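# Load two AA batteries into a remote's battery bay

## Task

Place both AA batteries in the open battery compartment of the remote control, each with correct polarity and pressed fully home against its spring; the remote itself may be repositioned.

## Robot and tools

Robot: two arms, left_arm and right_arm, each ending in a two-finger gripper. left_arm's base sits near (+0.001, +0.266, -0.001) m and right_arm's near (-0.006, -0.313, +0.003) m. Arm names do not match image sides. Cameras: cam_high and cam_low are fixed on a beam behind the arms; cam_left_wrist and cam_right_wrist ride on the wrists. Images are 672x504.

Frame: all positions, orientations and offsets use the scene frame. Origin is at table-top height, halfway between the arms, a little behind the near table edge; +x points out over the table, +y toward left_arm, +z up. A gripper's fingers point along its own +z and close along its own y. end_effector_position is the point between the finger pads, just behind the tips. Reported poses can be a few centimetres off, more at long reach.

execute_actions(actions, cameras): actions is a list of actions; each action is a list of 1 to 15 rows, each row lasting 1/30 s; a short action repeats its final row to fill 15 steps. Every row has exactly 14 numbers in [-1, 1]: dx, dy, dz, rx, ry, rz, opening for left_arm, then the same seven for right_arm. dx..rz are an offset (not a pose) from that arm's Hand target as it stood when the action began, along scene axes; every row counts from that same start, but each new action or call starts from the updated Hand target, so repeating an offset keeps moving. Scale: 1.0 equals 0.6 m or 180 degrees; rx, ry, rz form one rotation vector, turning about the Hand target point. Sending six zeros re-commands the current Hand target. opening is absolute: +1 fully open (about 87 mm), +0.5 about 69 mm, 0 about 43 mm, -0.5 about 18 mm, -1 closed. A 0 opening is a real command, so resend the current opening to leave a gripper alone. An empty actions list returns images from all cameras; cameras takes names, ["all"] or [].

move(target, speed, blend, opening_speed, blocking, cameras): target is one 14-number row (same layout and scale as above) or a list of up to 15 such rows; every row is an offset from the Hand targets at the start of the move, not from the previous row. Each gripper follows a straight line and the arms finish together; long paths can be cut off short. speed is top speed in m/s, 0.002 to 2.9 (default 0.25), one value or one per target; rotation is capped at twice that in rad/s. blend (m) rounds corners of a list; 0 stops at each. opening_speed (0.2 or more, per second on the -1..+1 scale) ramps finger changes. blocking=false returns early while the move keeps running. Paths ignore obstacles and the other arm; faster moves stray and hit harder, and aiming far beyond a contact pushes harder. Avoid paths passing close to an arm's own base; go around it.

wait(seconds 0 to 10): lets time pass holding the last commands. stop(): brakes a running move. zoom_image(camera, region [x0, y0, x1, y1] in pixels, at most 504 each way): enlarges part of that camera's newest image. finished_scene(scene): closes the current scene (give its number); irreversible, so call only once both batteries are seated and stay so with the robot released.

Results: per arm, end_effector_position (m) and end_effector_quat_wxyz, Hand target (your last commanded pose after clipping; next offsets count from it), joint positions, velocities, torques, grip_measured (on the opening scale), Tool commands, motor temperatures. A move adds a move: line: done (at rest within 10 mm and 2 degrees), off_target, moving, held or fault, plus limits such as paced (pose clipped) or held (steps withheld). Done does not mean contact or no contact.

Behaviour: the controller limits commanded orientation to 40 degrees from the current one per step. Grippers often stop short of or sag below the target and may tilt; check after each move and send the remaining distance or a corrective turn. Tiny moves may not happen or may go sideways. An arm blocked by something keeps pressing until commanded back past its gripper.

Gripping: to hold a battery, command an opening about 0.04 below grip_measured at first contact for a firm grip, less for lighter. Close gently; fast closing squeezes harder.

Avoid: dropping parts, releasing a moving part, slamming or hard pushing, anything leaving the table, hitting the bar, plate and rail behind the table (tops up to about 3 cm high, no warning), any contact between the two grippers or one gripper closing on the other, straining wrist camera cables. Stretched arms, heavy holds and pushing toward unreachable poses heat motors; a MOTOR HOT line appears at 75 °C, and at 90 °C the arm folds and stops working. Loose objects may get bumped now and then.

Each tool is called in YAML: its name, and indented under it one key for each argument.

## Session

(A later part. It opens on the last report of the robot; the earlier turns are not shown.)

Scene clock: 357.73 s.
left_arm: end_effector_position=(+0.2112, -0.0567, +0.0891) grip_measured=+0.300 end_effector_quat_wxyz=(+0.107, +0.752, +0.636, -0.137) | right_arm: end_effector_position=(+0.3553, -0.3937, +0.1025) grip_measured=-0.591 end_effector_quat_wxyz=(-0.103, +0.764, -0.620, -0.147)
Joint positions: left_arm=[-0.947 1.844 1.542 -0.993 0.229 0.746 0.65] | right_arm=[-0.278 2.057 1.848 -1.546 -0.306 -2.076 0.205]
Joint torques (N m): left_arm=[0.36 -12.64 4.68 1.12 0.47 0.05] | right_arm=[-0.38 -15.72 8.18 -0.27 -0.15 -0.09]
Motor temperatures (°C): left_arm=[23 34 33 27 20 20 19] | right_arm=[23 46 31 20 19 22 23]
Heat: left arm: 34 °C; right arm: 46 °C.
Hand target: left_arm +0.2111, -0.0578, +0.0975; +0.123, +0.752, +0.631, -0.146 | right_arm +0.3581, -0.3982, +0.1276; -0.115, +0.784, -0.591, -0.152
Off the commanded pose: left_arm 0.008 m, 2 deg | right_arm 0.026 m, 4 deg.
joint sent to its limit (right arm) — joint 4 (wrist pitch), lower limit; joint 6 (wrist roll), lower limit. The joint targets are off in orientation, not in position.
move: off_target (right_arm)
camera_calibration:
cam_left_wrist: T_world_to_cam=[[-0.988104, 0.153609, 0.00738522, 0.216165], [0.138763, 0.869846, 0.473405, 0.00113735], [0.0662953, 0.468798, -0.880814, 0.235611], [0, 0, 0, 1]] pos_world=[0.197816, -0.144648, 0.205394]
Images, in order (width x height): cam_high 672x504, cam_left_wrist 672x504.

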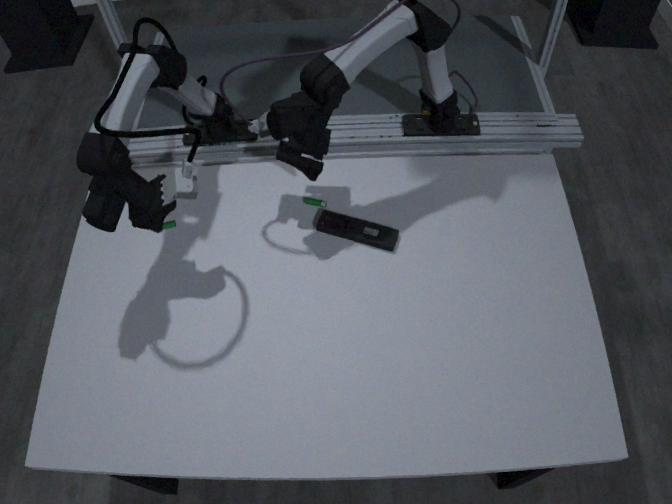

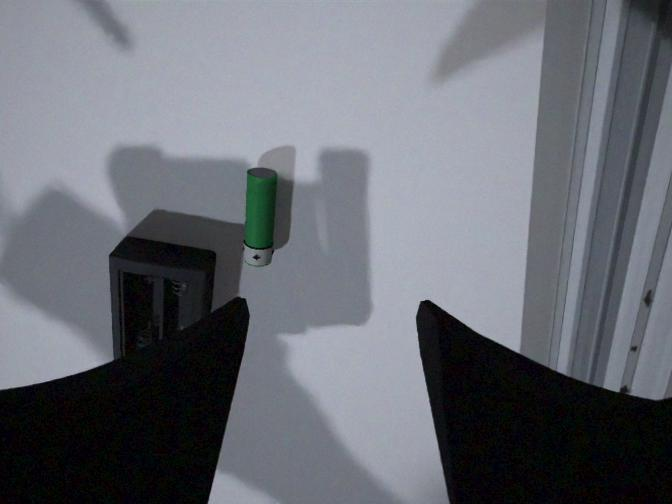

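move:
  target: [0.0515, -0.0137, -0.08, 0, 0, -0.0333, 0.0, 0, 0, 0, 0, 0, 0, -0.68]
  speed: 0.15
  cameras: ["cam_left_wrist"]

Scene clock: 402.93 s.
left_arm: end_effector_position=(+0.2417, -0.0629, +0.0507) grip_measured=+0.000 end_effector_quat_wxyz=(+0.110, +0.783, +0.595, -0.144) | right_arm: end_effector_position=(+0.3553, -0.3937, +0.1025) grip_measured=-0.591 end_effector_quat_wxyz=(-0.103, +0.764, -0.620, -0.147)
Joint positions: left_arm=[-0.884 1.953 1.539 -0.903 0.272 0.911 0.5] | right_arm=[-0.278 2.057 1.848 -1.546 -0.306 -2.076 0.205]
Joint torques (N m): left_arm=[0.21 -10.45 5.41 1.09 0.49 0.03] | right_arm=[-0.39 -15.71 8.2 -0.28 -0.14 -0.1]
Heat: left arm: 38 °C; right arm: 49 °C.
Hand target: left_arm +0.2420, -0.0658, +0.0494; +0.114, +0.784, +0.590, -0.152 | right_arm +0.3581, -0.3982, +0.1276; -0.115, +0.784, -0.591, -0.152
Off the commanded pose: left_arm 0.003 m, 1 deg | right_arm 0.026 m, 4 deg.
joint sent to its limit (right arm) — joint 4 (wrist pitch), lower limit; joint 6 (wrist roll), lower limit. The joint targets are off in orientation, not in position.
move: off_target (right_arm)
camera_calibration:
cam_left_wrist: T_world_to_cam=[[-0.967347, 0.253372, -0.00650953, 0.249411], [0.22223, 0.86024, 0.458913, 0.000388662], [0.121875, 0.442482, -0.888457, 0.187921], [0, 0, 0, 1]] pos_world=[0.218278, -0.14668, 0.168405]
Images, in order (width x height): cam_left_wrist 672x504.

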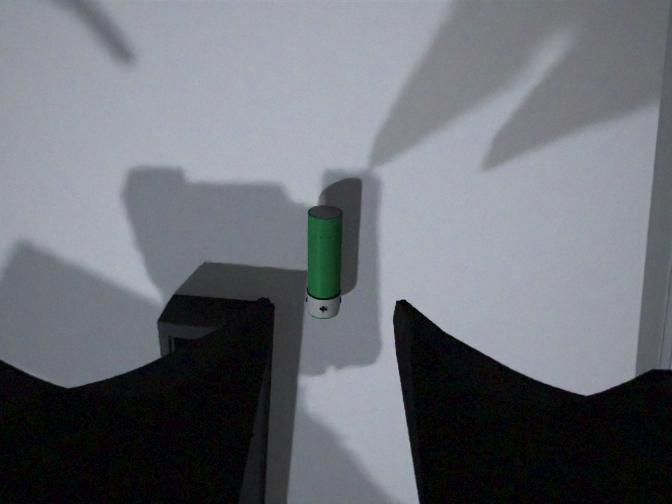

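move:
  target: [0, -0.0087, -0.0640, 0.1175, -0.0337, 0, 0.0, 0, 0, 0, 0, 0, 0, -0.68]
  speed: 0.12
  cameras: ["cam_left_wrist"]

Scene clock: 436.00 s.
left_arm: end_effector_position=(+0.2437, -0.0701, +0.0106) grip_measured=+0.000 end_effector_quat_wxyz=(+0.006, +0.798, +0.603, -0.008) | right_arm: end_effector_position=(+0.3553, -0.3937, +0.1025) grip_measured=-0.591 end_effector_quat_wxyz=(-0.103, +0.764, -0.620, -0.147)
Joint positions: left_arm=[-1.004 2.234 1.807 -1.102 -0.009 0.826 0.5] | right_arm=[-0.278 2.057 1.848 -1.546 -0.306 -2.076 0.205]
Joint torques (N m): left_arm=[-1.25 -11.58 7.16 0.32 -0.09 -0.13] | right_arm=[-0.38 -15.73 8.21 -0.27 -0.14 -0.09]
Motor temperatures (°C): left_arm=[23 40 32 27 20 20 19] | right_arm=[23 50 32 20 19 22 24]
Heat: left arm: 40 °C; right arm: 50 °C.
Hand target: left_arm +0.2421, -0.0711, +0.0110; +0.000, +0.799, +0.602, +0.000 | right_arm +0.3581, -0.3982, +0.1276; -0.115, +0.784, -0.591, -0.152
Off the commanded pose: left_arm 0.002 m, 1 deg | right_arm 0.026 m, 4 deg.
joint sent to its limit (right arm) — joint 4 (wrist pitch), lower limit; joint 6 (wrist roll), lower limit. The joint targets are off in orientation, not in position.
move: off_target (right_arm)
camera_calibration:
cam_left_wrist: T_world_to_cam=[[-0.96481, 0.262768, -0.00973809, 0.253155], [0.172009, 0.658715, 0.732467, 0.0197126], [0.198883, 0.705016, -0.680733, 0.152712], [0, 0, 0, 1]] pos_world=[0.210484, -0.18717, 0.0919823]
Images, in order (width x height): cam_left_wrist 672x504.

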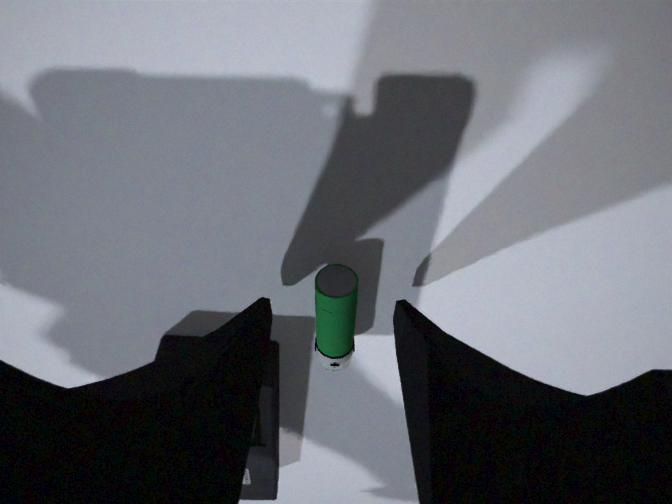

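move:
  target:
    - [0, 0, 0, 0, 0, 0, -0.68, 0, 0, 0, 0, 0, 0, -0.68]
    - [-0.0617, 0.0, 0.0, 0, 0, 0, -0.68, 0, 0, 0, 0, 0, 0, -0.68]
    - [-0.0617, 0.0, 0.0, 0, 0, 0, -0.2, 0, 0, 0, 0, 0, 0, -0.68]
    - [-0.0617, 0.0, 0.08, -0.1175, 0.0337, 0, -0.2, 0, 0, 0, 0, 0, 0, -0.68]
  speed: [0.1, 0.08, 0.1, 0.15]
  opening_speed: 1.0
  cameras: ["cam_left_wrist"]

Scene clock: 452.33 s.
left_arm: end_effector_position=(+0.2049, -0.0694, +0.0514) grip_measured=-0.200 end_effector_quat_wxyz=(+0.100, +0.784, +0.596, -0.143) | right_arm: end_effector_position=(+0.3553, -0.3937, +0.1025) grip_measured=-0.591 end_effector_quat_wxyz=(-0.103, +0.764, -0.620, -0.147)
Joint positions: left_arm=[-0.974 1.906 1.473 -0.883 0.248 0.823 0.4] | right_arm=[-0.278 2.057 1.848 -1.546 -0.306 -2.076 0.205]
Joint torques (N m): left_arm=[0.32 -12.88 4.6 1.11 0.48 0.04] | right_arm=[-0.38 -15.72 8.17 -0.28 -0.15 -0.1]
Heat: left arm: 43 °C; right arm: 51 °C.
Hand target: left_arm +0.2051, -0.0711, +0.0591; +0.115, +0.784, +0.590, -0.152 | right_arm +0.3581, -0.3982, +0.1276; -0.115, +0.784, -0.591, -0.152
Off the commanded pose: left_arm 0.008 m, 2 deg | right_arm 0.026 m, 4 deg.
joint sent to its limit (right arm) — joint 4 (wrist pitch), lower limit; joint 6 (wrist roll), lower limit. The joint targets are off in orientation, not in position.
move: off_target (right_arm)
camera_calibration:
cam_left_wrist: T_world_to_cam=[[-0.96676, 0.255563, 0.00791553, 0.214869], [0.228925, 0.851376, 0.471966, 0.011155], [0.113878, 0.45809, -0.881581, 0.198234], [0, 0, 0, 1]] pos_world=[0.182599, -0.155219, 0.167794]
Images, in order (width x height): cam_left_wrist 672x504.

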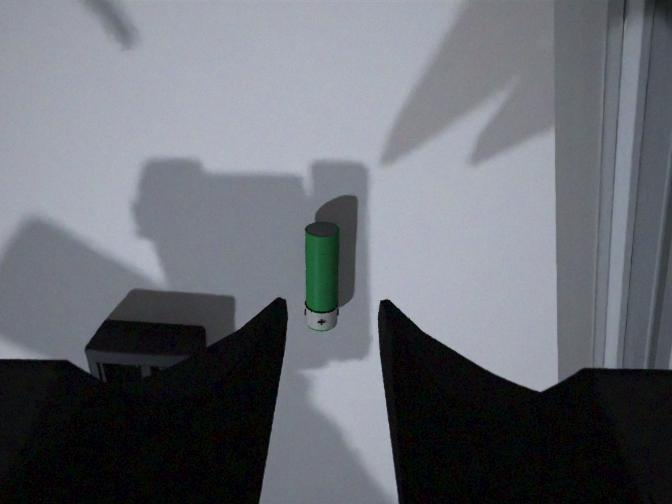

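move:
  target: [0.0173, 0.0393, -0.0800, 0, 0, 0, -0.2, 0, 0, 0, 0, 0, 0, -0.68]
  speed: 0.12
  cameras: ["cam_left_wrist"]

Scene clock: 464.17 s.
left_arm: end_effector_position=(+0.2158, -0.0459, +0.0084) grip_measured=-0.200 end_effector_quat_wxyz=(+0.106, +0.783, +0.596, -0.144) | right_arm: end_effector_position=(+0.3553, -0.3937, +0.1025) grip_measured=-0.591 end_effector_quat_wxyz=(-0.103, +0.764, -0.620, -0.147)
Joint positions: left_arm=[-0.909 1.902 1.29 -0.708 0.266 0.887 0.4] | right_arm=[-0.278 2.057 1.848 -1.546 -0.306 -2.076 0.205]
Joint torques (N m): left_arm=[0.28 -11.28 4.4 1.09 0.5 0.04] | right_arm=[-0.36 -15.73 8.2 -0.27 -0.14 -0.09]
Heat: left arm: 41 °C; right arm: 51 °C.
Hand target: left_arm +0.2154, -0.0475, +0.0110; +0.115, +0.784, +0.590, -0.152 | right_arm +0.3581, -0.3982, +0.1276; -0.115, +0.784, -0.591, -0.152
Off the commanded pose: left_arm 0.003 m, 2 deg | right_arm 0.026 m, 4 deg.
joint sent to its limit (right arm) — joint 4 (wrist pitch), lower limit; joint 6 (wrist roll), lower limit. The joint targets are off in orientation, not in position.
move: off_target (right_arm)
camera_calibration:
cam_left_wrist: T_world_to_cam=[[-0.96703, 0.254664, 0.000129038, 0.219745], [0.225663, 0.856671, 0.463887, 0.00999962], [0.118025, 0.448622, -0.885894, 0.147046], [0, 0, 0, 1]] pos_world=[0.192888, -0.130495, 0.1256]
Images, in order (width x height): cam_left_wrist 672x504.

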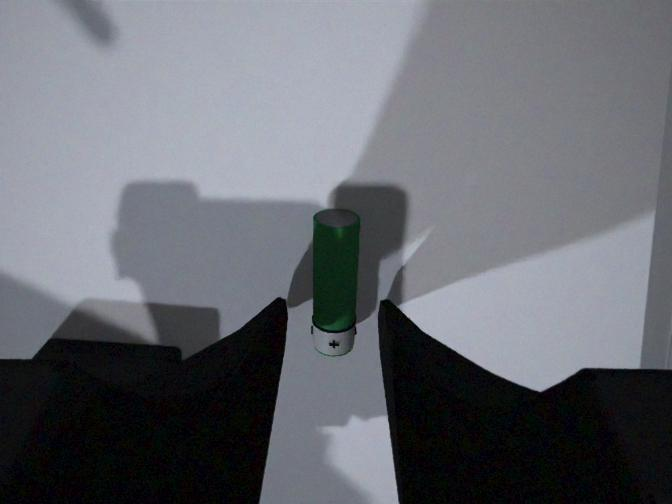

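move:
  target:
    - [0, 0, 0, 0, 0, 0, -0.68, 0, 0, 0, 0, 0, 0, -0.68]
    - [0, 0, 0.12, 0, 0, 0, -0.68, 0, 0, 0, 0, 0, 0, -0.68]
    - [0.145, 0.0692, 0.14, 0.1161, -0.0383, -0.0247, -0.68, 0, 0, 0, 0, 0, 0, -0.68]
  speed: [0.1, 0.15, 0.15]
  blend: [0, 0.03, 0]
  opening_speed: 1.0
  cameras: ["cam_left_wrist"]

Scene clock: 484.23 s.
left_arm: end_effector_position=(+0.2987, -0.0095, +0.0936) grip_measured=-0.582 end_effector_quat_wxyz=(+0.007, +0.821, +0.571, -0.007) | right_arm: end_effector_position=(+0.3553, -0.3937, +0.1025) grip_measured=-0.591 end_effector_quat_wxyz=(-0.103, +0.764, -0.620, -0.147)
Joint positions: left_arm=[-0.823 2.117 1.956 -1.364 -0.002 1.084 0.209] | right_arm=[-0.278 2.057 1.848 -1.546 -0.306 -2.076 0.205]
Joint torques (N m): left_arm=[0.32 -10.76 7.25 0.3 -0.07 0.03] | right_arm=[-0.39 -15.75 8.18 -0.27 -0.14 -0.1]
Heat: left arm: 42 °C; right arm: 52 °C.
Hand target: left_arm +0.3023, -0.0060, +0.0951; +0.000, +0.822, +0.570, +0.000 | right_arm +0.3581, -0.3982, +0.1276; -0.115, +0.784, -0.591, -0.152
Off the commanded pose: left_arm 0.005 m, 1 deg | right_arm 0.026 m, 4 deg.
joint sent to its limit (right arm) — joint 4 (wrist pitch), lower limit; joint 6 (wrist roll), lower limit. The joint targets are off in orientation, not in position.
move: off_target (right_arm)
camera_calibration:
cam_left_wrist: T_world_to_cam=[[-0.941769, 0.336001, -0.0131709, 0.285126], [0.21971, 0.644527, 0.732333, -0.104774], [0.254554, 0.686795, -0.680819, 0.138803], [0, 0, 0, 1]] pos_world=[0.25621, -0.123602, 0.174985]
Images, in order (width x height): cam_left_wrist 672x504.

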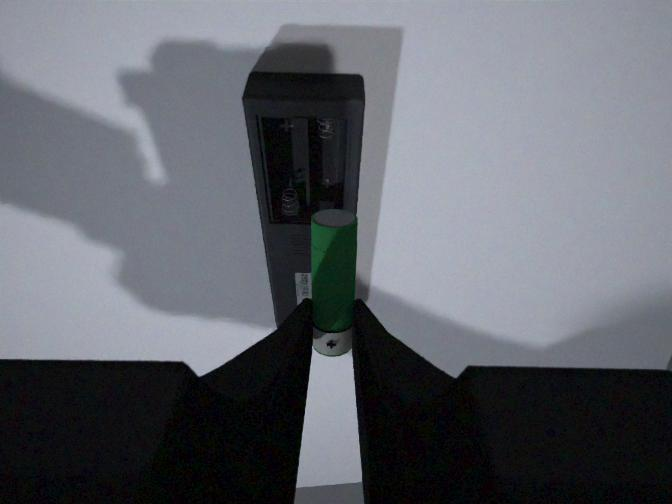

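zoom_image:
  camera: "cam_left_wrist"
  region: [220, 60, 400, 240]

Scaled by 2.800.

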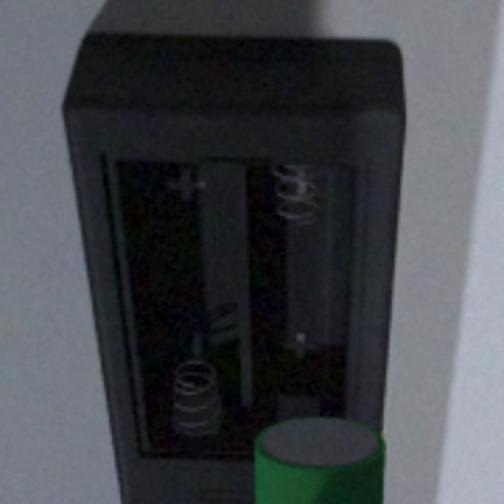

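move:
  target: [0.0127, 0.0148, -0.0583, 0, 0, 0, -0.68, 0, 0, 0, 0, 0, 0, -0.68]
  speed: 0.12
  cameras: ["cam_left_wrist"]

zoom_image:
  camera: "cam_left_wrist"
  region: [220, 80, 440, 300]

Scene clock: 514.90 s.
left_arm: end_effector_position=(+0.3071, +0.0001, +0.0659) grip_measured=-0.582 end_effector_quat_wxyz=(+0.005, +0.820, +0.572, -0.006) | right_arm: end_effector_position=(+0.3553, -0.3937, +0.1025) grip_measured=-0.591 end_effector_quat_wxyz=(-0.103, +0.764, -0.620, -0.147)
Joint positions: left_arm=[-0.792 2.117 1.846 -1.258 -0.003 1.113 0.209] | right_arm=[-0.278 2.057 1.848 -1.546 -0.306 -2.076 0.205]
Joint torques (N m): left_arm=[0.21 -11 4.45 0.64 -0.07 0.04] | right_arm=[-0.36 -15.71 8.2 -0.27 -0.14 -0.1]
Heat: left arm: 40 °C; right arm: 53 °C.
Hand target: left_arm +0.3101, +0.0029, +0.0601; +0.000, +0.822, +0.570, +0.000 | right_arm +0.3581, -0.3982, +0.1276; -0.115, +0.784, -0.591, -0.152
Off the commanded pose: left_arm 0.007 m, 1 deg | right_arm 0.026 m, 4 deg.
joint sent to its limit (right arm) — joint 4 (wrist pitch), lower limit; joint 6 (wrist roll), lower limit. The joint targets are off in orientation, not in position.
move: off_target (right_arm)
camera_calibration:
cam_left_wrist: T_world_to_cam=[[-0.942264, 0.3347, -0.0106689, 0.289476], [0.21942, 0.641163, 0.735367, -0.0926342], [0.252968, 0.690569, -0.677585, 0.111383], [0, 0, 0, 1]] pos_world=[0.264913, -0.114412, 0.14668]
Images, in order (width x height): cam_left_wrist 672x504.

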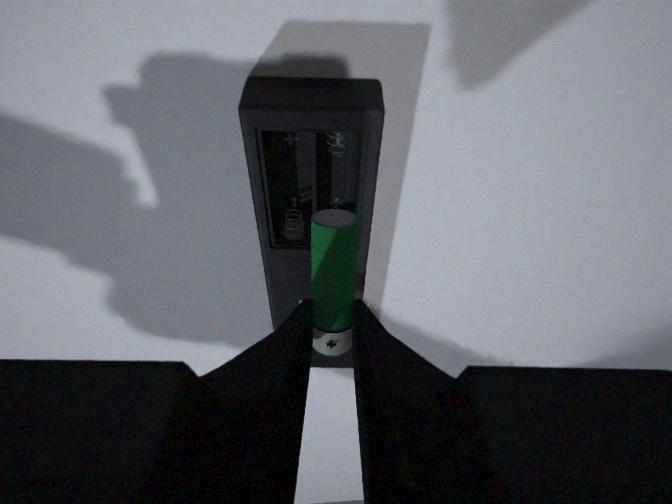

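Scaled by 2.291.

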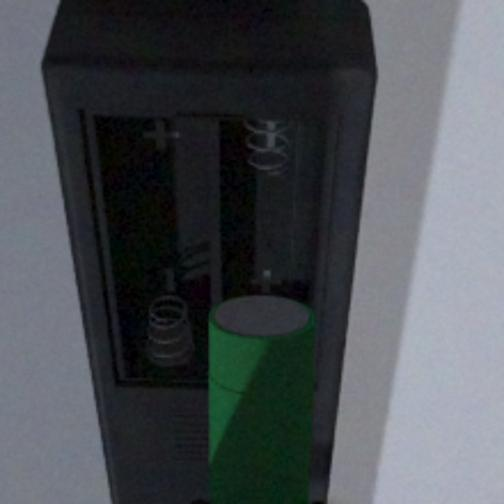

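move:
  target: [0.0012, 0.0032, -0.0593, 0, 0, 0, -0.68, 0, 0, 0, 0, 0, 0, -0.68]
  speed: 0.08
  cameras: ["cam_left_wrist"]

zoom_image:
  camera: "cam_left_wrist"
  region: [220, 80, 440, 300]

Scene clock: 528.50 s.
left_arm: end_effector_position=(+0.3049, +0.0033, +0.0325) grip_measured=-0.582 end_effector_quat_wxyz=(-0.002, +0.821, +0.571, -0.007) | right_arm: end_effector_position=(+0.3553, -0.3937, +0.1025) grip_measured=-0.591 end_effector_quat_wxyz=(-0.103, +0.764, -0.620, -0.147)
Joint positions: left_arm=[-0.79 2.132 1.735 -1.145 -0.004 1.118 0.209] | right_arm=[-0.278 2.057 1.848 -1.546 -0.306 -2.076 0.205]
Joint torques (N m): left_arm=[0.59 -10.77 4.18 0.81 -0.05 0.04] | right_arm=[-0.38 -15.73 8.18 -0.27 -0.14 -0.1]
Heat: left arm: 40 °C; right arm: 53 °C.
Hand target: left_arm +0.3107, +0.0048, +0.0245; +0.000, +0.822, +0.570, +0.000 | right_arm +0.3581, -0.3982, +0.1276; -0.115, +0.784, -0.591, -0.152
Off the commanded pose: left_arm 0.010 m, 1 deg | right_arm 0.026 m, 4 deg.
joint sent to its limit (right arm) — joint 4 (wrist pitch), lower limit; joint 6 (wrist roll), lower limit. The joint targets are off in orientation, not in position.
move: off_target (right_arm)
camera_calibration:
cam_left_wrist: T_world_to_cam=[[-0.941333, 0.33748, 0.000141713, 0.285354], [0.227192, 0.633396, 0.739725, -0.0721294], [0.249553, 0.69636, -0.672909, 0.0880537], [0, 0, 0, 1]] pos_world=[0.263026, -0.111932, 0.112568]
Images, in order (width x height): cam_left_wrist 672x504.

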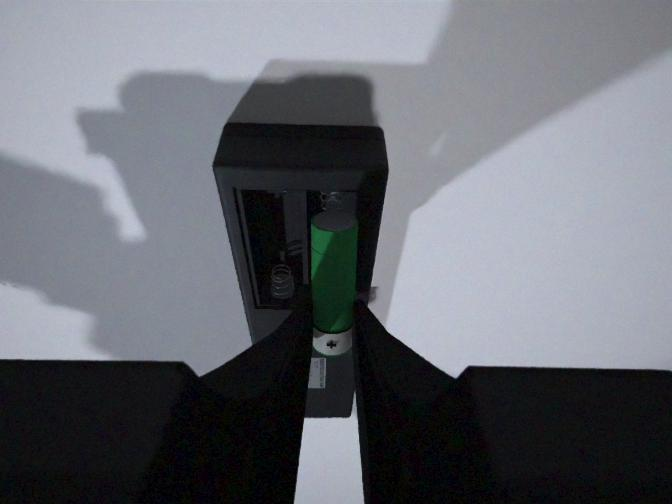

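Scaled by 2.291.

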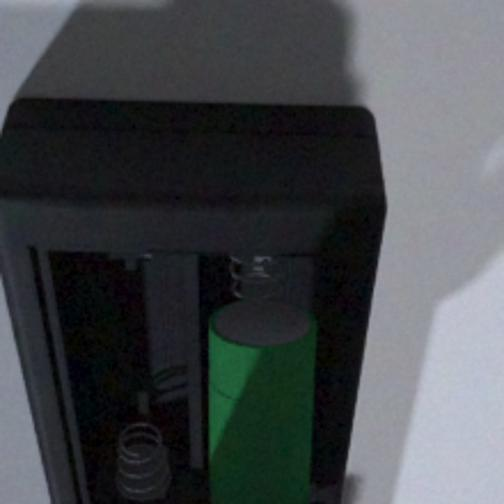

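move:
  target: [0.0, 0.0, -0.0083, 0, 0, 0, -0.68, 0, 0, 0, 0, 0, 0, -0.68]
  speed: 0.04
  cameras: ["cam_left_wrist"]

zoom_image:
  camera: "cam_left_wrist"
  region: [220, 80, 440, 300]

Scene clock: 543.30 s.
left_arm: end_effector_position=(+0.3058, +0.0035, +0.0301) grip_measured=-0.582 end_effector_quat_wxyz=(+0.000, +0.821, +0.571, -0.004) | right_arm: end_effector_position=(+0.3553, -0.3937, +0.1025) grip_measured=-0.591 end_effector_quat_wxyz=(-0.103, +0.764, -0.620, -0.147)
Joint positions: left_arm=[-0.79 2.132 1.725 -1.131 -0.008 1.118 0.209] | right_arm=[-0.278 2.057 1.848 -1.546 -0.306 -2.076 0.205]
Joint torques (N m): left_arm=[0.57 -10.36 3.95 0.86 0 0.05] | right_arm=[-0.38 -15.71 8.2 -0.27 -0.14 -0.1]
Heat: left arm: 43 °C; right arm: 54 °C.
Hand target: left_arm +0.3107, +0.0048, +0.0195; +0.000, +0.822, +0.570, +0.000 | right_arm +0.3581, -0.3982, +0.1276; -0.115, +0.784, -0.591, -0.152
Off the commanded pose: left_arm 0.012 m, 0 deg | right_arm 0.026 m, 4 deg.
joint sent to its limit (right arm) — joint 4 (wrist pitch), lower limit; joint 6 (wrist roll), lower limit. The joint targets are off in orientation, not in position.
move: off_target (left_arm, right_arm)
camera_calibration:
cam_left_wrist: T_world_to_cam=[[-0.941218, 0.337758, -0.00525516, 0.286246], [0.223022, 0.633021, 0.741313, -0.0694658], [0.253711, 0.696566, -0.671139, 0.0847358], [0, 0, 0, 1]] pos_world=[0.263414, -0.111733, 0.10987]
Images, in order (width x height): cam_left_wrist 672x504.

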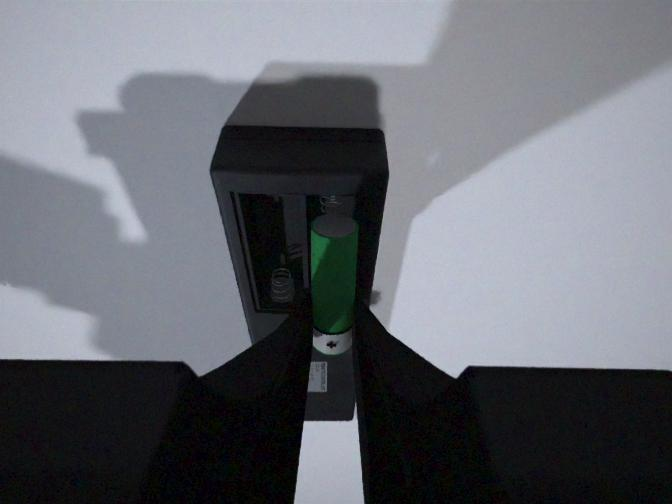

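Scaled by 2.291.

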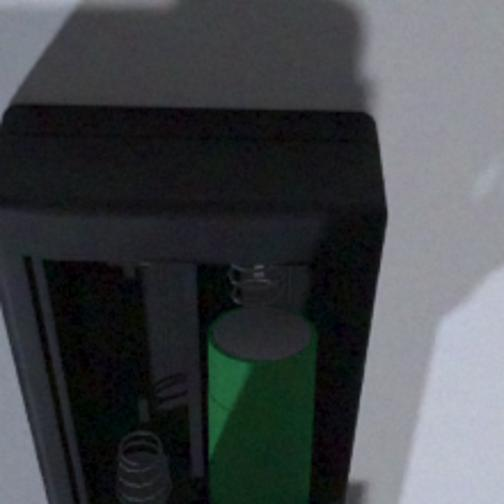

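move:
  target:
    - [0, 0, 0.0133, 0, 0, 0, -0.68, 0, 0, 0, 0, 0, 0, -0.68]
    - [0, 0, 0.0133, 0, 0, 0, -0.35, 0, 0, 0, 0, 0, 0, -0.68]
    - [0, 0, 0.15, 0, 0, 0, -0.35, 0, 0, 0, 0, 0, 0, -0.68]
    - [-0.0193, -0.041, 0.15, 0.0461, -0.101, 0.4955, -0.35, 0, 0, 0, 0, 0, 0, -0.68]
    - [-0.0193, -0.041, 0.1, 0.0461, -0.101, 0.4955, 0.9, 0, 0, 0, 0, 0, 0, -0.68]
  speed: [0.05, 0.05, 0.12, 0.3, 0.15]
  blend: [0, 0, 0.03, 0.03, 0]
  opening_speed: 1.0
  cameras: ["cam_left_wrist"]

zoom_image:
  camera: "cam_left_wrist"
  region: [200, 80, 500, 305]

Scene clock: 577.30 s.
left_arm: end_effector_position=(+0.2996, -0.0206, +0.0747) grip_measured=+0.900 end_effector_quat_wxyz=(+0.049, +0.182, +0.974, +0.129) | right_arm: end_effector_position=(+0.3553, -0.3937, +0.1025) grip_measured=-0.591 end_effector_quat_wxyz=(-0.103, +0.764, -0.620, -0.147)
Joint positions: left_arm=[-0.822 2.374 2.289 -1.535 -0.283 -0.484 0.95] | right_arm=[-0.278 2.057 1.848 -1.546 -0.306 -2.076 0.205]
Joint torques (N m): left_arm=[-0.53 -13.7 6.53 0.16 -0.34 -0.15] | right_arm=[-0.38 -15.73 8.17 -0.26 -0.14 -0.09]
Motor temperatures (°C): left_arm=[23 44 32 24 20 20 20] | right_arm=[23 55 33 20 19 22 24]
Heat: left arm: 44 °C; right arm: 55 °C.
Hand target: left_arm +0.2991, -0.0197, +0.0794; +0.027, +0.176, +0.972, +0.154 | right_arm +0.3581, -0.3982, +0.1276; -0.115, +0.784, -0.591, -0.152
Off the commanded pose: left_arm 0.005 m, 4 deg | right_arm 0.026 m, 4 deg.
joint sent to its limit (left arm) — joint 4 (wrist pitch), lower limit. The joint targets are off in orientation, not in position.
joint sent to its limit (right arm) — joint 4 (wrist pitch), lower limit; joint 6 (wrist roll), lower limit. The joint targets are off in orientation, not in position.
move: off_target (left_arm, right_arm); blend cut to 0.015 m at target 4; target 5's new opening was sent with left_arm's hand 0.005 m and 4 deg from that target
camera_calibration:
cam_left_wrist: T_world_to_cam=[[-0.329133, -0.902148, -0.278927, 0.100259], [-0.730235, 0.0558907, 0.680906, 0.192318], [-0.598688, 0.427791, -0.677176, 0.383363], [0, 0, 0, 1]] pos_world=[0.40295, -0.0842997, 0.156619]
Images, in order (width x height): cam_left_wrist 672x504.

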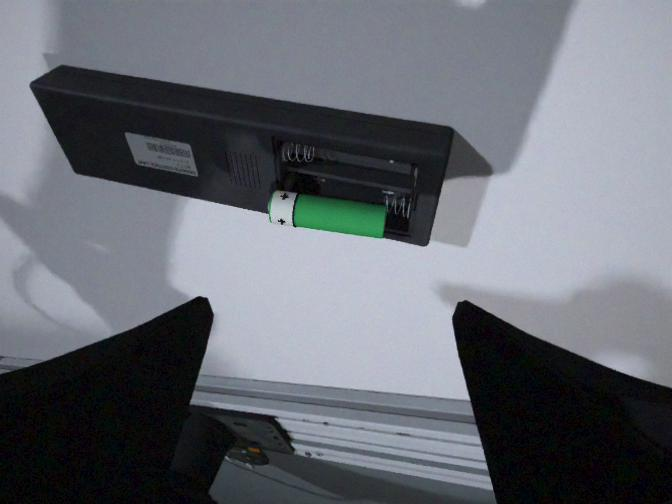

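Scaled by 1.680.

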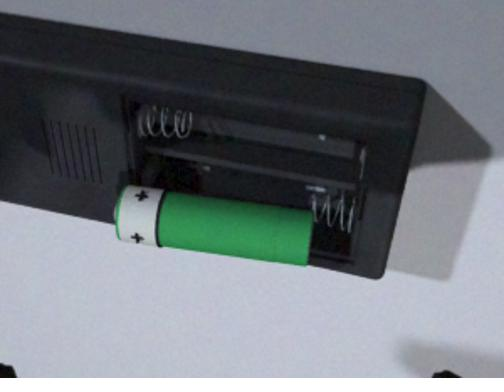

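zoom_image:
  camera: "cam_left_wrist"
  region: [240, 100, 470, 260]

Scaled by 2.191.

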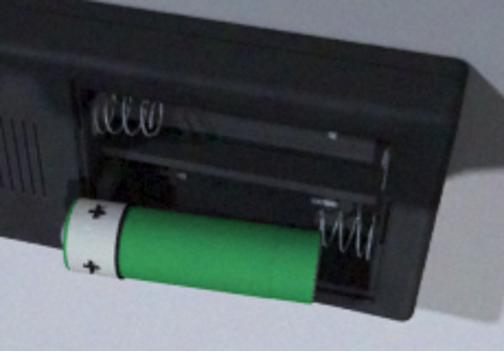

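execute_actions:
  actions: []
  cameras: ["cam_low", "cam_left_wrist"]

zoom_image:
  camera: "cam_low"
  region: [260, 180, 420, 300]

Scene clock: 644.37 s.
left_arm: end_effector_position=(+0.2996, -0.0206, +0.0747) grip_measured=+0.900 end_effector_quat_wxyz=(+0.049, +0.182, +0.974, +0.129) | right_arm: end_effector_position=(+0.3553, -0.3937, +0.1025) grip_measured=-0.591 end_effector_quat_wxyz=(-0.103, +0.764, -0.620, -0.147)
Joint positions: left_arm=[-0.822 2.374 2.289 -1.535 -0.283 -0.484 0.95] | right_arm=[-0.278 2.057 1.848 -1.546 -0.306 -2.076 0.205]
Joint velocities: within noise
Joint torques (N m): left_arm=[-0.51 -13.65 6.53 0.15 -0.34 -0.15] | right_arm=[-0.38 -15.68 8.21 -0.27 -0.14 -0.09]
Motor temperatures (°C): left_arm=[23 56 32 23 20 20 19] | right_arm=[23 57 34 20 19 22 24]
Heat: left arm: 56 °C; right arm: 57 °C.
Hand target: left_arm +0.2991, -0.0197, +0.0794; +0.027, +0.176, +0.972, +0.154 | right_arm +0.3581, -0.3982, +0.1276; -0.115, +0.784, -0.591, -0.152
Tool commands: left_gripper/opening=+0.9 right_gripper/opening=-0.68
Off the commanded pose: left_arm 0.005 m, 4 deg | right_arm 0.026 m, 4 deg.
camera_calibration:
cam_left_wrist: T_world_to_cam=[[-0.329133, -0.902148, -0.278927, 0.100259], [-0.730235, 0.0558907, 0.680906, 0.192318], [-0.598688, 0.427791, -0.677176, 0.383363], [0, 0, 0, 1]] pos_world=[0.40295, -0.0842997, 0.156619]
Images, in order (width x height): cam_low 672x504, cam_left_wrist 672x504.

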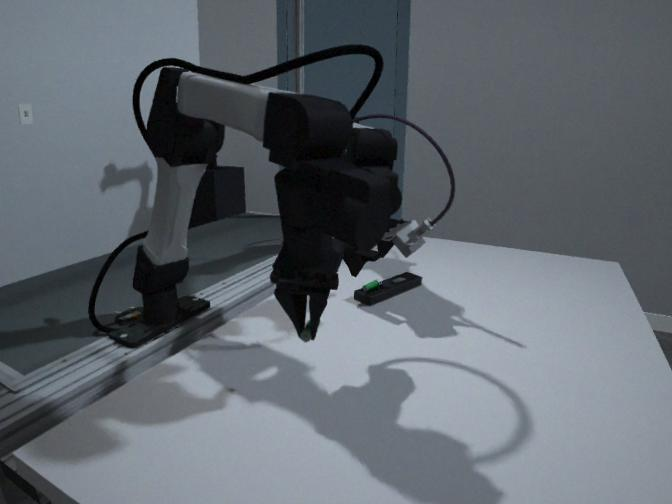

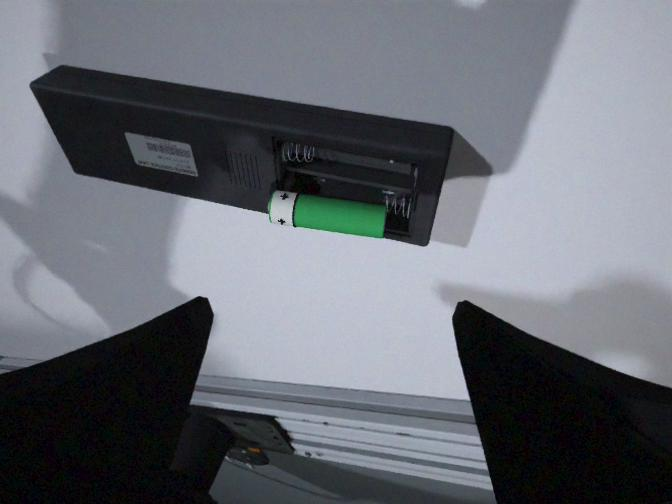

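Scaled by 3.150.

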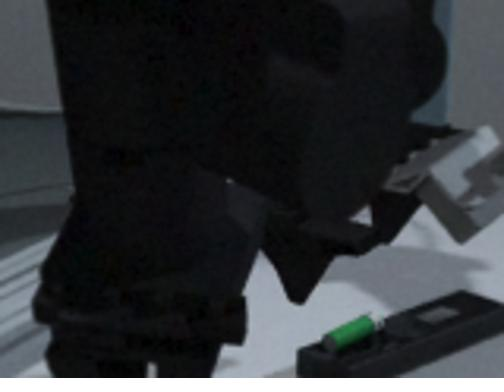

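move:
  target: [0.0192, 0.045, 0.034, -0.1304, 0.0624, -0.5054, -0.2, 0, 0, 0, 0, 0, 0, -0.68]
  speed: 0.35
  cameras: ["cam_left_wrist"]

zoom_image:
  camera: "cam_left_wrist"
  region: [220, 80, 440, 300]

Scene clock: 724.27 s.
left_arm: end_effector_position=(+0.3136, +0.0050, +0.0885) grip_measured=-0.200 end_effector_quat_wxyz=(+0.067, +0.814, +0.568, -0.101) | right_arm: end_effector_position=(+0.3553, -0.3937, +0.1025) grip_measured=-0.591 end_effector_quat_wxyz=(-0.103, +0.764, -0.620, -0.147)
Joint positions: left_arm=[-0.68 2.031 1.822 -1.248 0.217 1.217 0.4] | right_arm=[-0.278 2.057 1.848 -1.546 -0.306 -2.076 0.205]
Joint torques (N m): left_arm=[0.51 -13.81 5.76 0.44 0.47 0.04] | right_arm=[-0.38 -15.72 8.2 -0.28 -0.14 -0.1]
Motor temperatures (°C): left_arm=[23 60 33 22 20 20 19] | right_arm=[23 59 34 20 19 22 24]
Heat: left arm: 60 °C; right arm: 59 °C.
Hand target: left_arm +0.3107, +0.0073, +0.0999; +0.075, +0.815, +0.565, -0.108 | right_arm +0.3581, -0.3982, +0.1276; -0.115, +0.784, -0.591, -0.152
Off the commanded pose: left_arm 0.012 m, 1 deg | right_arm 0.026 m, 4 deg.
joint sent to its limit (right arm) — joint 4 (wrist pitch), lower limit; joint 6 (wrist roll), lower limit. The joint targets are off in orientation, not in position.
move: off_target (left_arm, right_arm)
camera_calibration:
cam_left_wrist: T_world_to_cam=[[-0.942817, 0.333306, -0.001889, 0.293573], [0.274136, 0.778643, 0.564415, -0.116615], [0.189593, 0.531622, -0.825489, 0.155437], [0, 0, 0, 1]] pos_world=[0.279284, -0.0896816, 0.194685]
Images, in order (width x height): cam_left_wrist 672x504.

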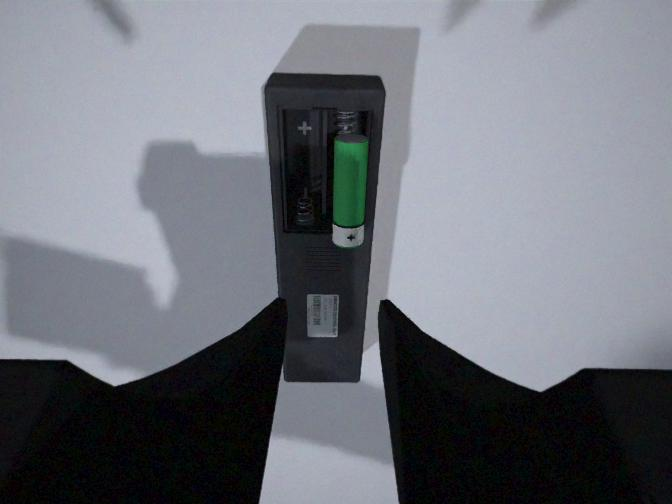

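Scaled by 2.291.

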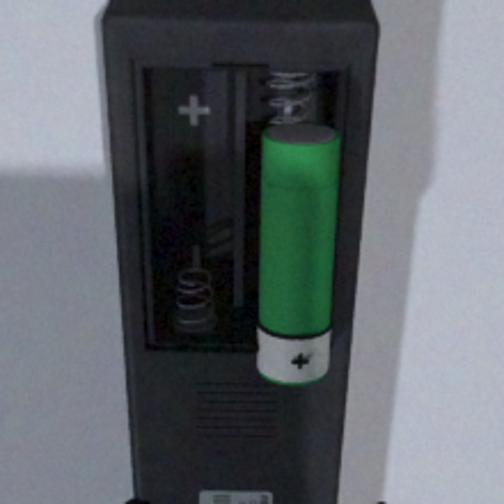

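move:
  target: [-0.0032, -0.0055, -0.1115, 0, 0, 0, -0.2, 0, 0, 0, 0, 0, 0, -0.68]
  speed: 0.12
  cameras: ["cam_left_wrist"]

zoom_image:
  camera: "cam_left_wrist"
  region: [220, 100, 440, 320]

Scene clock: 773.67 s.
left_arm: end_effector_position=(+0.3113, +0.0059, +0.0376) grip_measured=-0.200 end_effector_quat_wxyz=(+0.074, +0.814, +0.567, -0.099) | right_arm: end_effector_position=(+0.3553, -0.3937, +0.1025) grip_measured=-0.591 end_effector_quat_wxyz=(-0.103, +0.764, -0.620, -0.147)
Joint positions: left_arm=[-0.68 2.029 1.615 -1.028 0.217 1.218 0.4] | right_arm=[-0.278 2.057 1.848 -1.546 -0.306 -2.076 0.205]
Joint torques (N m): left_arm=[-0.17 -10.77 4.46 0.8 0.45 -0.03] | right_arm=[-0.36 -15.72 8.18 -0.27 -0.14 -0.1]
Motor temperatures (°C): left_arm=[23 60 32 22 20 20 19] | right_arm=[23 60 34 20 19 22 24]
Heat: left arm: 60 °C; right arm: 60 °C.
Hand target: left_arm +0.3088, +0.0039, +0.0330; +0.075, +0.815, +0.565, -0.107 | right_arm +0.3581, -0.3982, +0.1276; -0.115, +0.784, -0.591, -0.152
Off the commanded pose: left_arm 0.006 m, 1 deg | right_arm 0.026 m, 4 deg.
joint sent to its limit (right arm) — joint 4 (wrist pitch), lower limit; joint 6 (wrist roll), lower limit. The joint targets are off in orientation, not in position.
move: off_target (right_arm)
camera_calibration:
cam_left_wrist: T_world_to_cam=[[-0.942522, 0.333773, -0.0157519, 0.291444], [0.26837, 0.784235, 0.559422, -0.0860378], [0.199073, 0.52304, -0.828733, 0.11062], [0, 0, 0, 1]] pos_world=[0.275761, -0.0876605, 0.144396]
Images, in order (width x height): cam_left_wrist 672x504.

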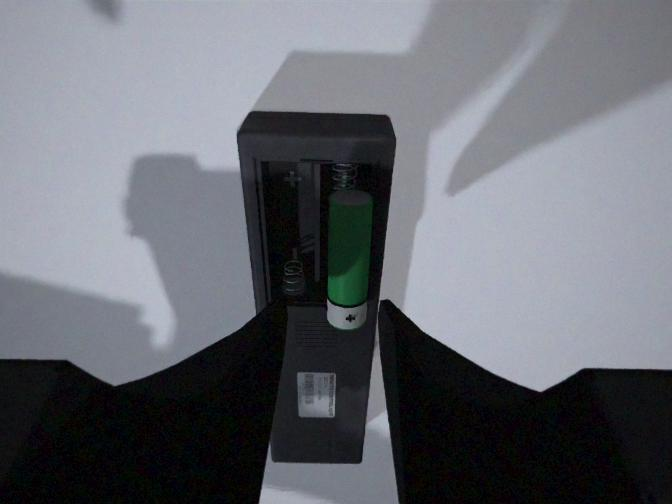

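Scaled by 2.291.

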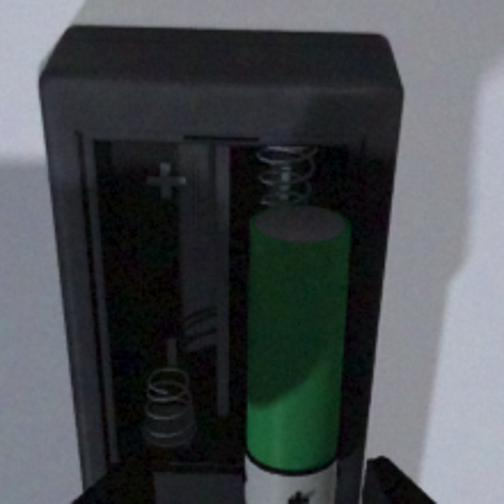

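move:
  target: [-0.0105, -0.0062, -0.004, 0, 0, 0, -0.2, 0, 0, 0, 0, 0, 0, -0.68]
  speed: 0.08
  cameras: ["cam_left_wrist"]

zoom_image:
  camera: "cam_left_wrist"
  region: [220, 120, 440, 340]

Scene clock: 784.53 s.
left_arm: end_effector_position=(+0.3072, +0.0048, +0.0323) grip_measured=-0.200 end_effector_quat_wxyz=(+0.072, +0.815, +0.567, -0.100) | right_arm: end_effector_position=(+0.3553, -0.3937, +0.1025) grip_measured=-0.591 end_effector_quat_wxyz=(-0.103, +0.764, -0.620, -0.147)
Joint positions: left_arm=[-0.688 2.029 1.593 -1.01 0.217 1.21 0.4] | right_arm=[-0.278 2.057 1.848 -1.546 -0.306 -2.076 0.205]
Joint torques (N m): left_arm=[-1.11 -11.45 4.4 0.81 0.43 -0.11] | right_arm=[-0.38 -15.73 8.17 -0.27 -0.15 -0.1]
Motor temperatures (°C): left_arm=[23 55 32 22 20 20 19] | right_arm=[23 60 34 20 19 22 24]
Heat: left arm: 55 °C; right arm: 60 °C.
Hand target: left_arm +0.3025, +0.0002, +0.0306; +0.075, +0.815, +0.565, -0.107 | right_arm +0.3581, -0.3982, +0.1276; -0.115, +0.784, -0.591, -0.152
Off the commanded pose: left_arm 0.007 m, 1 deg | right_arm 0.026 m, 4 deg.
joint sent to its limit (right arm) — joint 4 (wrist pitch), lower limit; joint 6 (wrist roll), lower limit. The joint targets are off in orientation, not in position.
move: off_target (right_arm)
camera_calibration:
cam_left_wrist: T_world_to_cam=[[-0.942254, 0.33474, -0.0103445, 0.287611], [0.271821, 0.782456, 0.560246, -0.0821335], [0.195631, 0.525082, -0.828261, 0.108664], [0, 0, 0, 1]] pos_world=[0.27207, -0.0890667, 0.138992]
Images, in order (width x height): cam_left_wrist 672x504.

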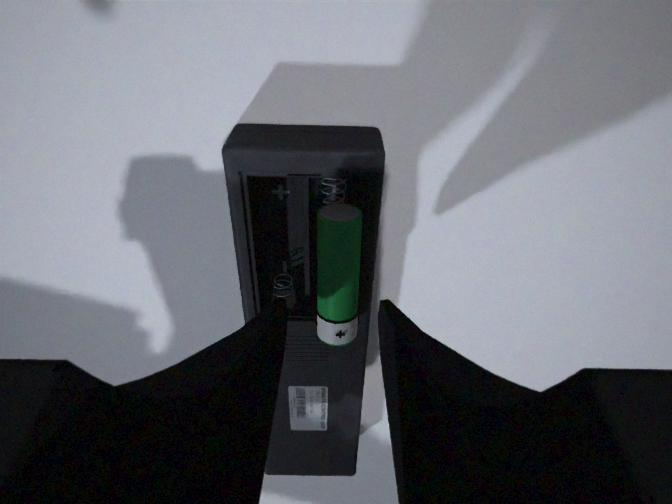

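Scaled by 2.291.

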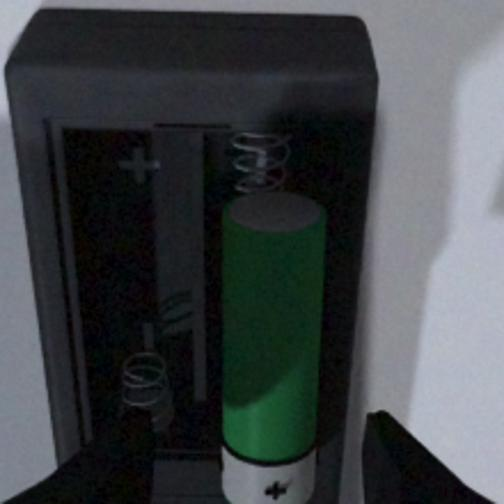

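move:
  target:
    - [0, 0, 0, 0, 0, 0, -0.68, 0, 0, 0, 0, 0, 0, -0.68]
    - [0.004, 0.004, 0.1, 0, 0, 0, -0.68, 0, 0, 0, 0, 0, 0, -0.68]
  speed: [0.05, 0.1]
  opening_speed: 0.7
  cameras: ["cam_left_wrist"]

zoom_image:
  camera: "cam_left_wrist"
  region: [220, 80, 440, 300]

Scene clock: 796.60 s.
left_arm: end_effector_position=(+0.3065, +0.0061, +0.0740) grip_measured=-0.606 end_effector_quat_wxyz=(+0.059, +0.814, +0.568, -0.103) | right_arm: end_effector_position=(+0.3553, -0.3937, +0.1025) grip_measured=-0.591 end_effector_quat_wxyz=(-0.103, +0.764, -0.620, -0.147)
Joint positions: left_arm=[-0.688 2.025 1.755 -1.202 0.217 1.21 0.197] | right_arm=[-0.278 2.057 1.848 -1.546 -0.306 -2.076 0.205]
Joint torques (N m): left_arm=[-0.46 -13.87 7.21 0.41 0.44 -0.04] | right_arm=[-0.38 -15.71 8.16 -0.27 -0.14 -0.09]
Motor temperatures (°C): left_arm=[23 52 32 22 20 20 19] | right_arm=[23 60 35 20 19 22 24]
Heat: left arm: 52 °C; right arm: 60 °C.
Hand target: left_arm +0.3048, +0.0026, +0.0906; +0.075, +0.815, +0.565, -0.107 | right_arm +0.3581, -0.3982, +0.1276; -0.115, +0.784, -0.591, -0.152
Off the commanded pose: left_arm 0.017 m, 2 deg | right_arm 0.026 m, 4 deg.
joint sent to its limit (right arm) — joint 4 (wrist pitch), lower limit; joint 6 (wrist roll), lower limit. The joint targets are off in orientation, not in position.
move: off_target (left_arm, right_arm)
camera_calibration:
cam_left_wrist: T_world_to_cam=[[-0.942234, 0.334678, 0.0136315, 0.285154], [0.282807, 0.773075, 0.567781, -0.110126], [0.179485, 0.538837, -0.823067, 0.147172], [0, 0, 0, 1]] pos_world=[0.273411, -0.0896014, 0.179773]
Images, in order (width x height): cam_left_wrist 672x504.

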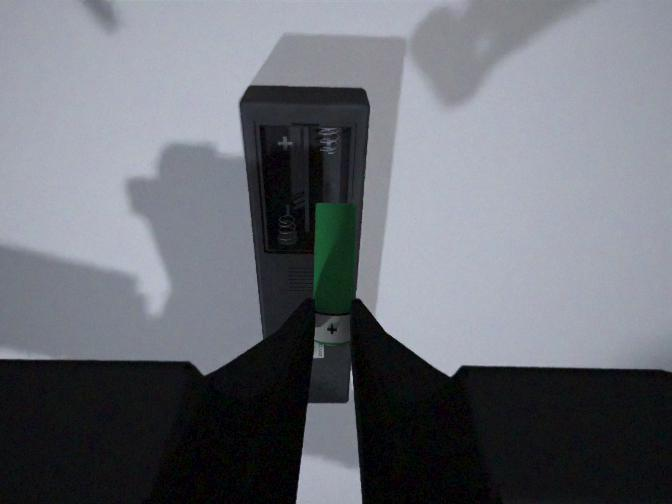

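Scaled by 2.291.

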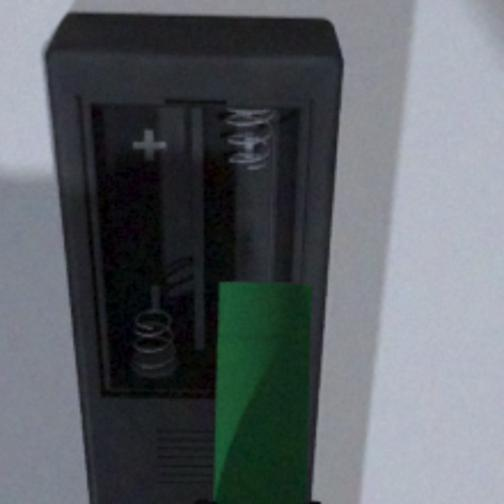

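move:
  target: [0.0072, 0.0072, -0.064, -0.0208, 0.0078, 0, -0.68, 0, 0, 0, 0, 0, 0, -0.68]
  speed: 0.1
  cameras: ["cam_left_wrist"]

zoom_image:
  camera: "cam_left_wrist"
  region: [220, 80, 440, 300]

Scene clock: 833.50 s.
left_arm: end_effector_position=(+0.3086, +0.0094, +0.0444) grip_measured=-0.606 end_effector_quat_wxyz=(+0.077, +0.809, +0.568, -0.132) | right_arm: end_effector_position=(+0.3553, -0.3937, +0.1025) grip_measured=-0.591 end_effector_quat_wxyz=(-0.103, +0.764, -0.620, -0.147)
Joint positions: left_arm=[-0.648 2.021 1.63 -1.07 0.286 1.242 0.197] | right_arm=[-0.278 2.057 1.848 -1.546 -0.306 -2.076 0.205]
Joint torques (N m): left_arm=[0.18 -13.67 4.44 0.78 0.52 0.06] | right_arm=[-0.36 -15.72 8.17 -0.27 -0.15 -0.1]
Motor temperatures (°C): left_arm=[23 56 33 22 20 20 20] | right_arm=[23 61 35 20 19 22 25]
Heat: left arm: 56 °C; right arm: 61 °C.
Hand target: left_arm +0.3092, +0.0069, +0.0522; +0.094, +0.811, +0.562, -0.136 | right_arm +0.3581, -0.3982, +0.1276; -0.115, +0.784, -0.591, -0.152
Off the commanded pose: left_arm 0.008 m, 2 deg | right_arm 0.026 m, 4 deg.
joint sent to its limit (right arm) — joint 4 (wrist pitch), lower limit; joint 6 (wrist roll), lower limit. The joint targets are off in orientation, not in position.
move: off_target (right_arm)
camera_calibration:
cam_left_wrist: T_world_to_cam=[[-0.943445, 0.331017, 0.0184109, 0.286679], [0.293368, 0.807695, 0.511433, -0.0976237], [0.154423, 0.487911, -0.859126, 0.130403], [0, 0, 0, 1]] pos_world=[0.278969, -0.0796704, 0.156683]
Images, in order (width x height): cam_left_wrist 672x504.

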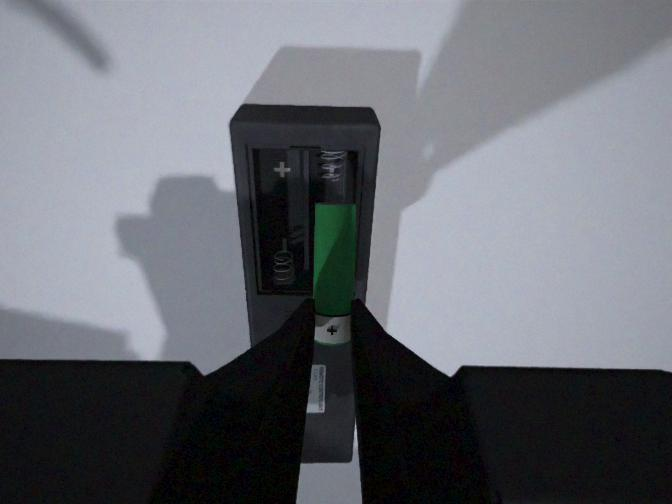

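Scaled by 2.291.

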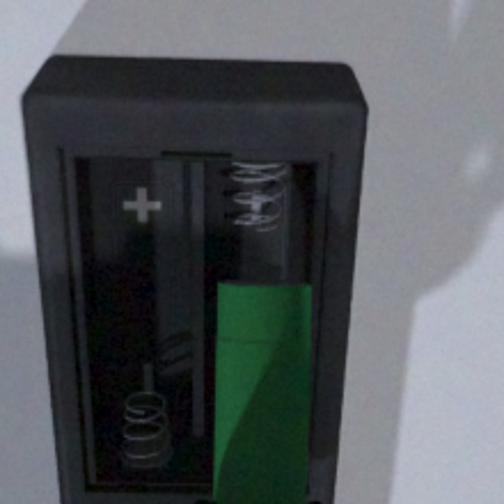

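move:
  target: [0.0, -0.0015, -0.0217, 0, 0, 0, -0.68, 0, 0, 0, 0, 0, 0, -0.68]
  speed: 0.05
  cameras: ["cam_left_wrist"]

zoom_image:
  camera: "cam_left_wrist"
  region: [220, 80, 440, 300]

Scene clock: 847.10 s.
left_arm: end_effector_position=(+0.3095, +0.0085, +0.0358) grip_measured=-0.606 end_effector_quat_wxyz=(+0.083, +0.809, +0.567, -0.130) | right_arm: end_effector_position=(+0.3553, -0.3937, +0.1025) grip_measured=-0.591 end_effector_quat_wxyz=(-0.103, +0.764, -0.620, -0.147)
Joint positions: left_arm=[-0.648 2.021 1.595 -1.023 0.286 1.242 0.197] | right_arm=[-0.278 2.057 1.848 -1.546 -0.306 -2.076 0.205]
Joint torques (N m): left_arm=[0.08 -12.55 4.45 0.78 0.53 0.03] | right_arm=[-0.39 -15.72 8.17 -0.27 -0.14 -0.1]
Motor temperatures (°C): left_arm=[23 57 33 22 20 20 20] | right_arm=[23 62 35 20 19 22 25]
Heat: left arm: 57 °C; right arm: 62 °C.
Hand target: left_arm +0.3092, +0.0060, +0.0392; +0.094, +0.810, +0.562, -0.136 | right_arm +0.3581, -0.3982, +0.1276; -0.115, +0.784, -0.591, -0.152
Off the commanded pose: left_arm 0.004 m, 2 deg | right_arm 0.026 m, 4 deg.
joint sent to its limit (right arm) — joint 4 (wrist pitch), lower limit; joint 6 (wrist roll), lower limit. The joint targets are off in orientation, not in position.
move: off_target (right_arm)
camera_calibration:
cam_left_wrist: T_world_to_cam=[[-0.943588, 0.331046, 0.00706825, 0.288472], [0.288566, 0.811662, 0.507872, -0.0911474], [0.162392, 0.481262, -0.861404, 0.121011], [0, 0, 0, 1]] pos_world=[0.278849, -0.0797542, 0.148491]
Images, in order (width x height): cam_left_wrist 672x504.

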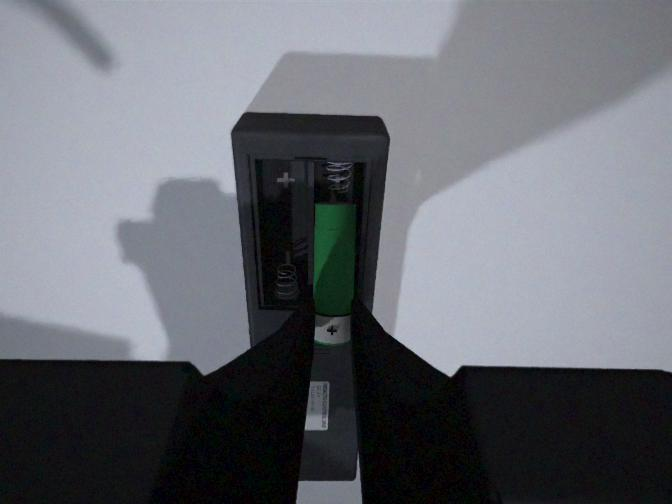

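Scaled by 2.291.

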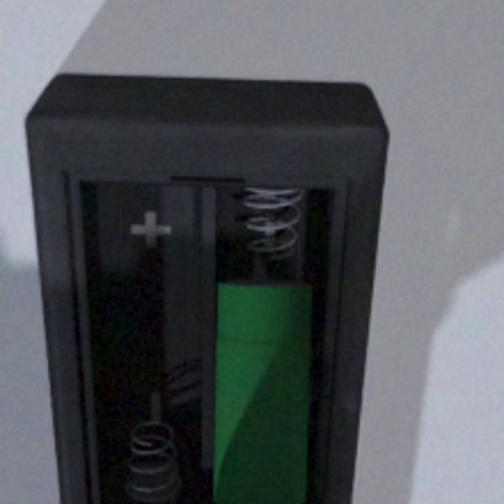

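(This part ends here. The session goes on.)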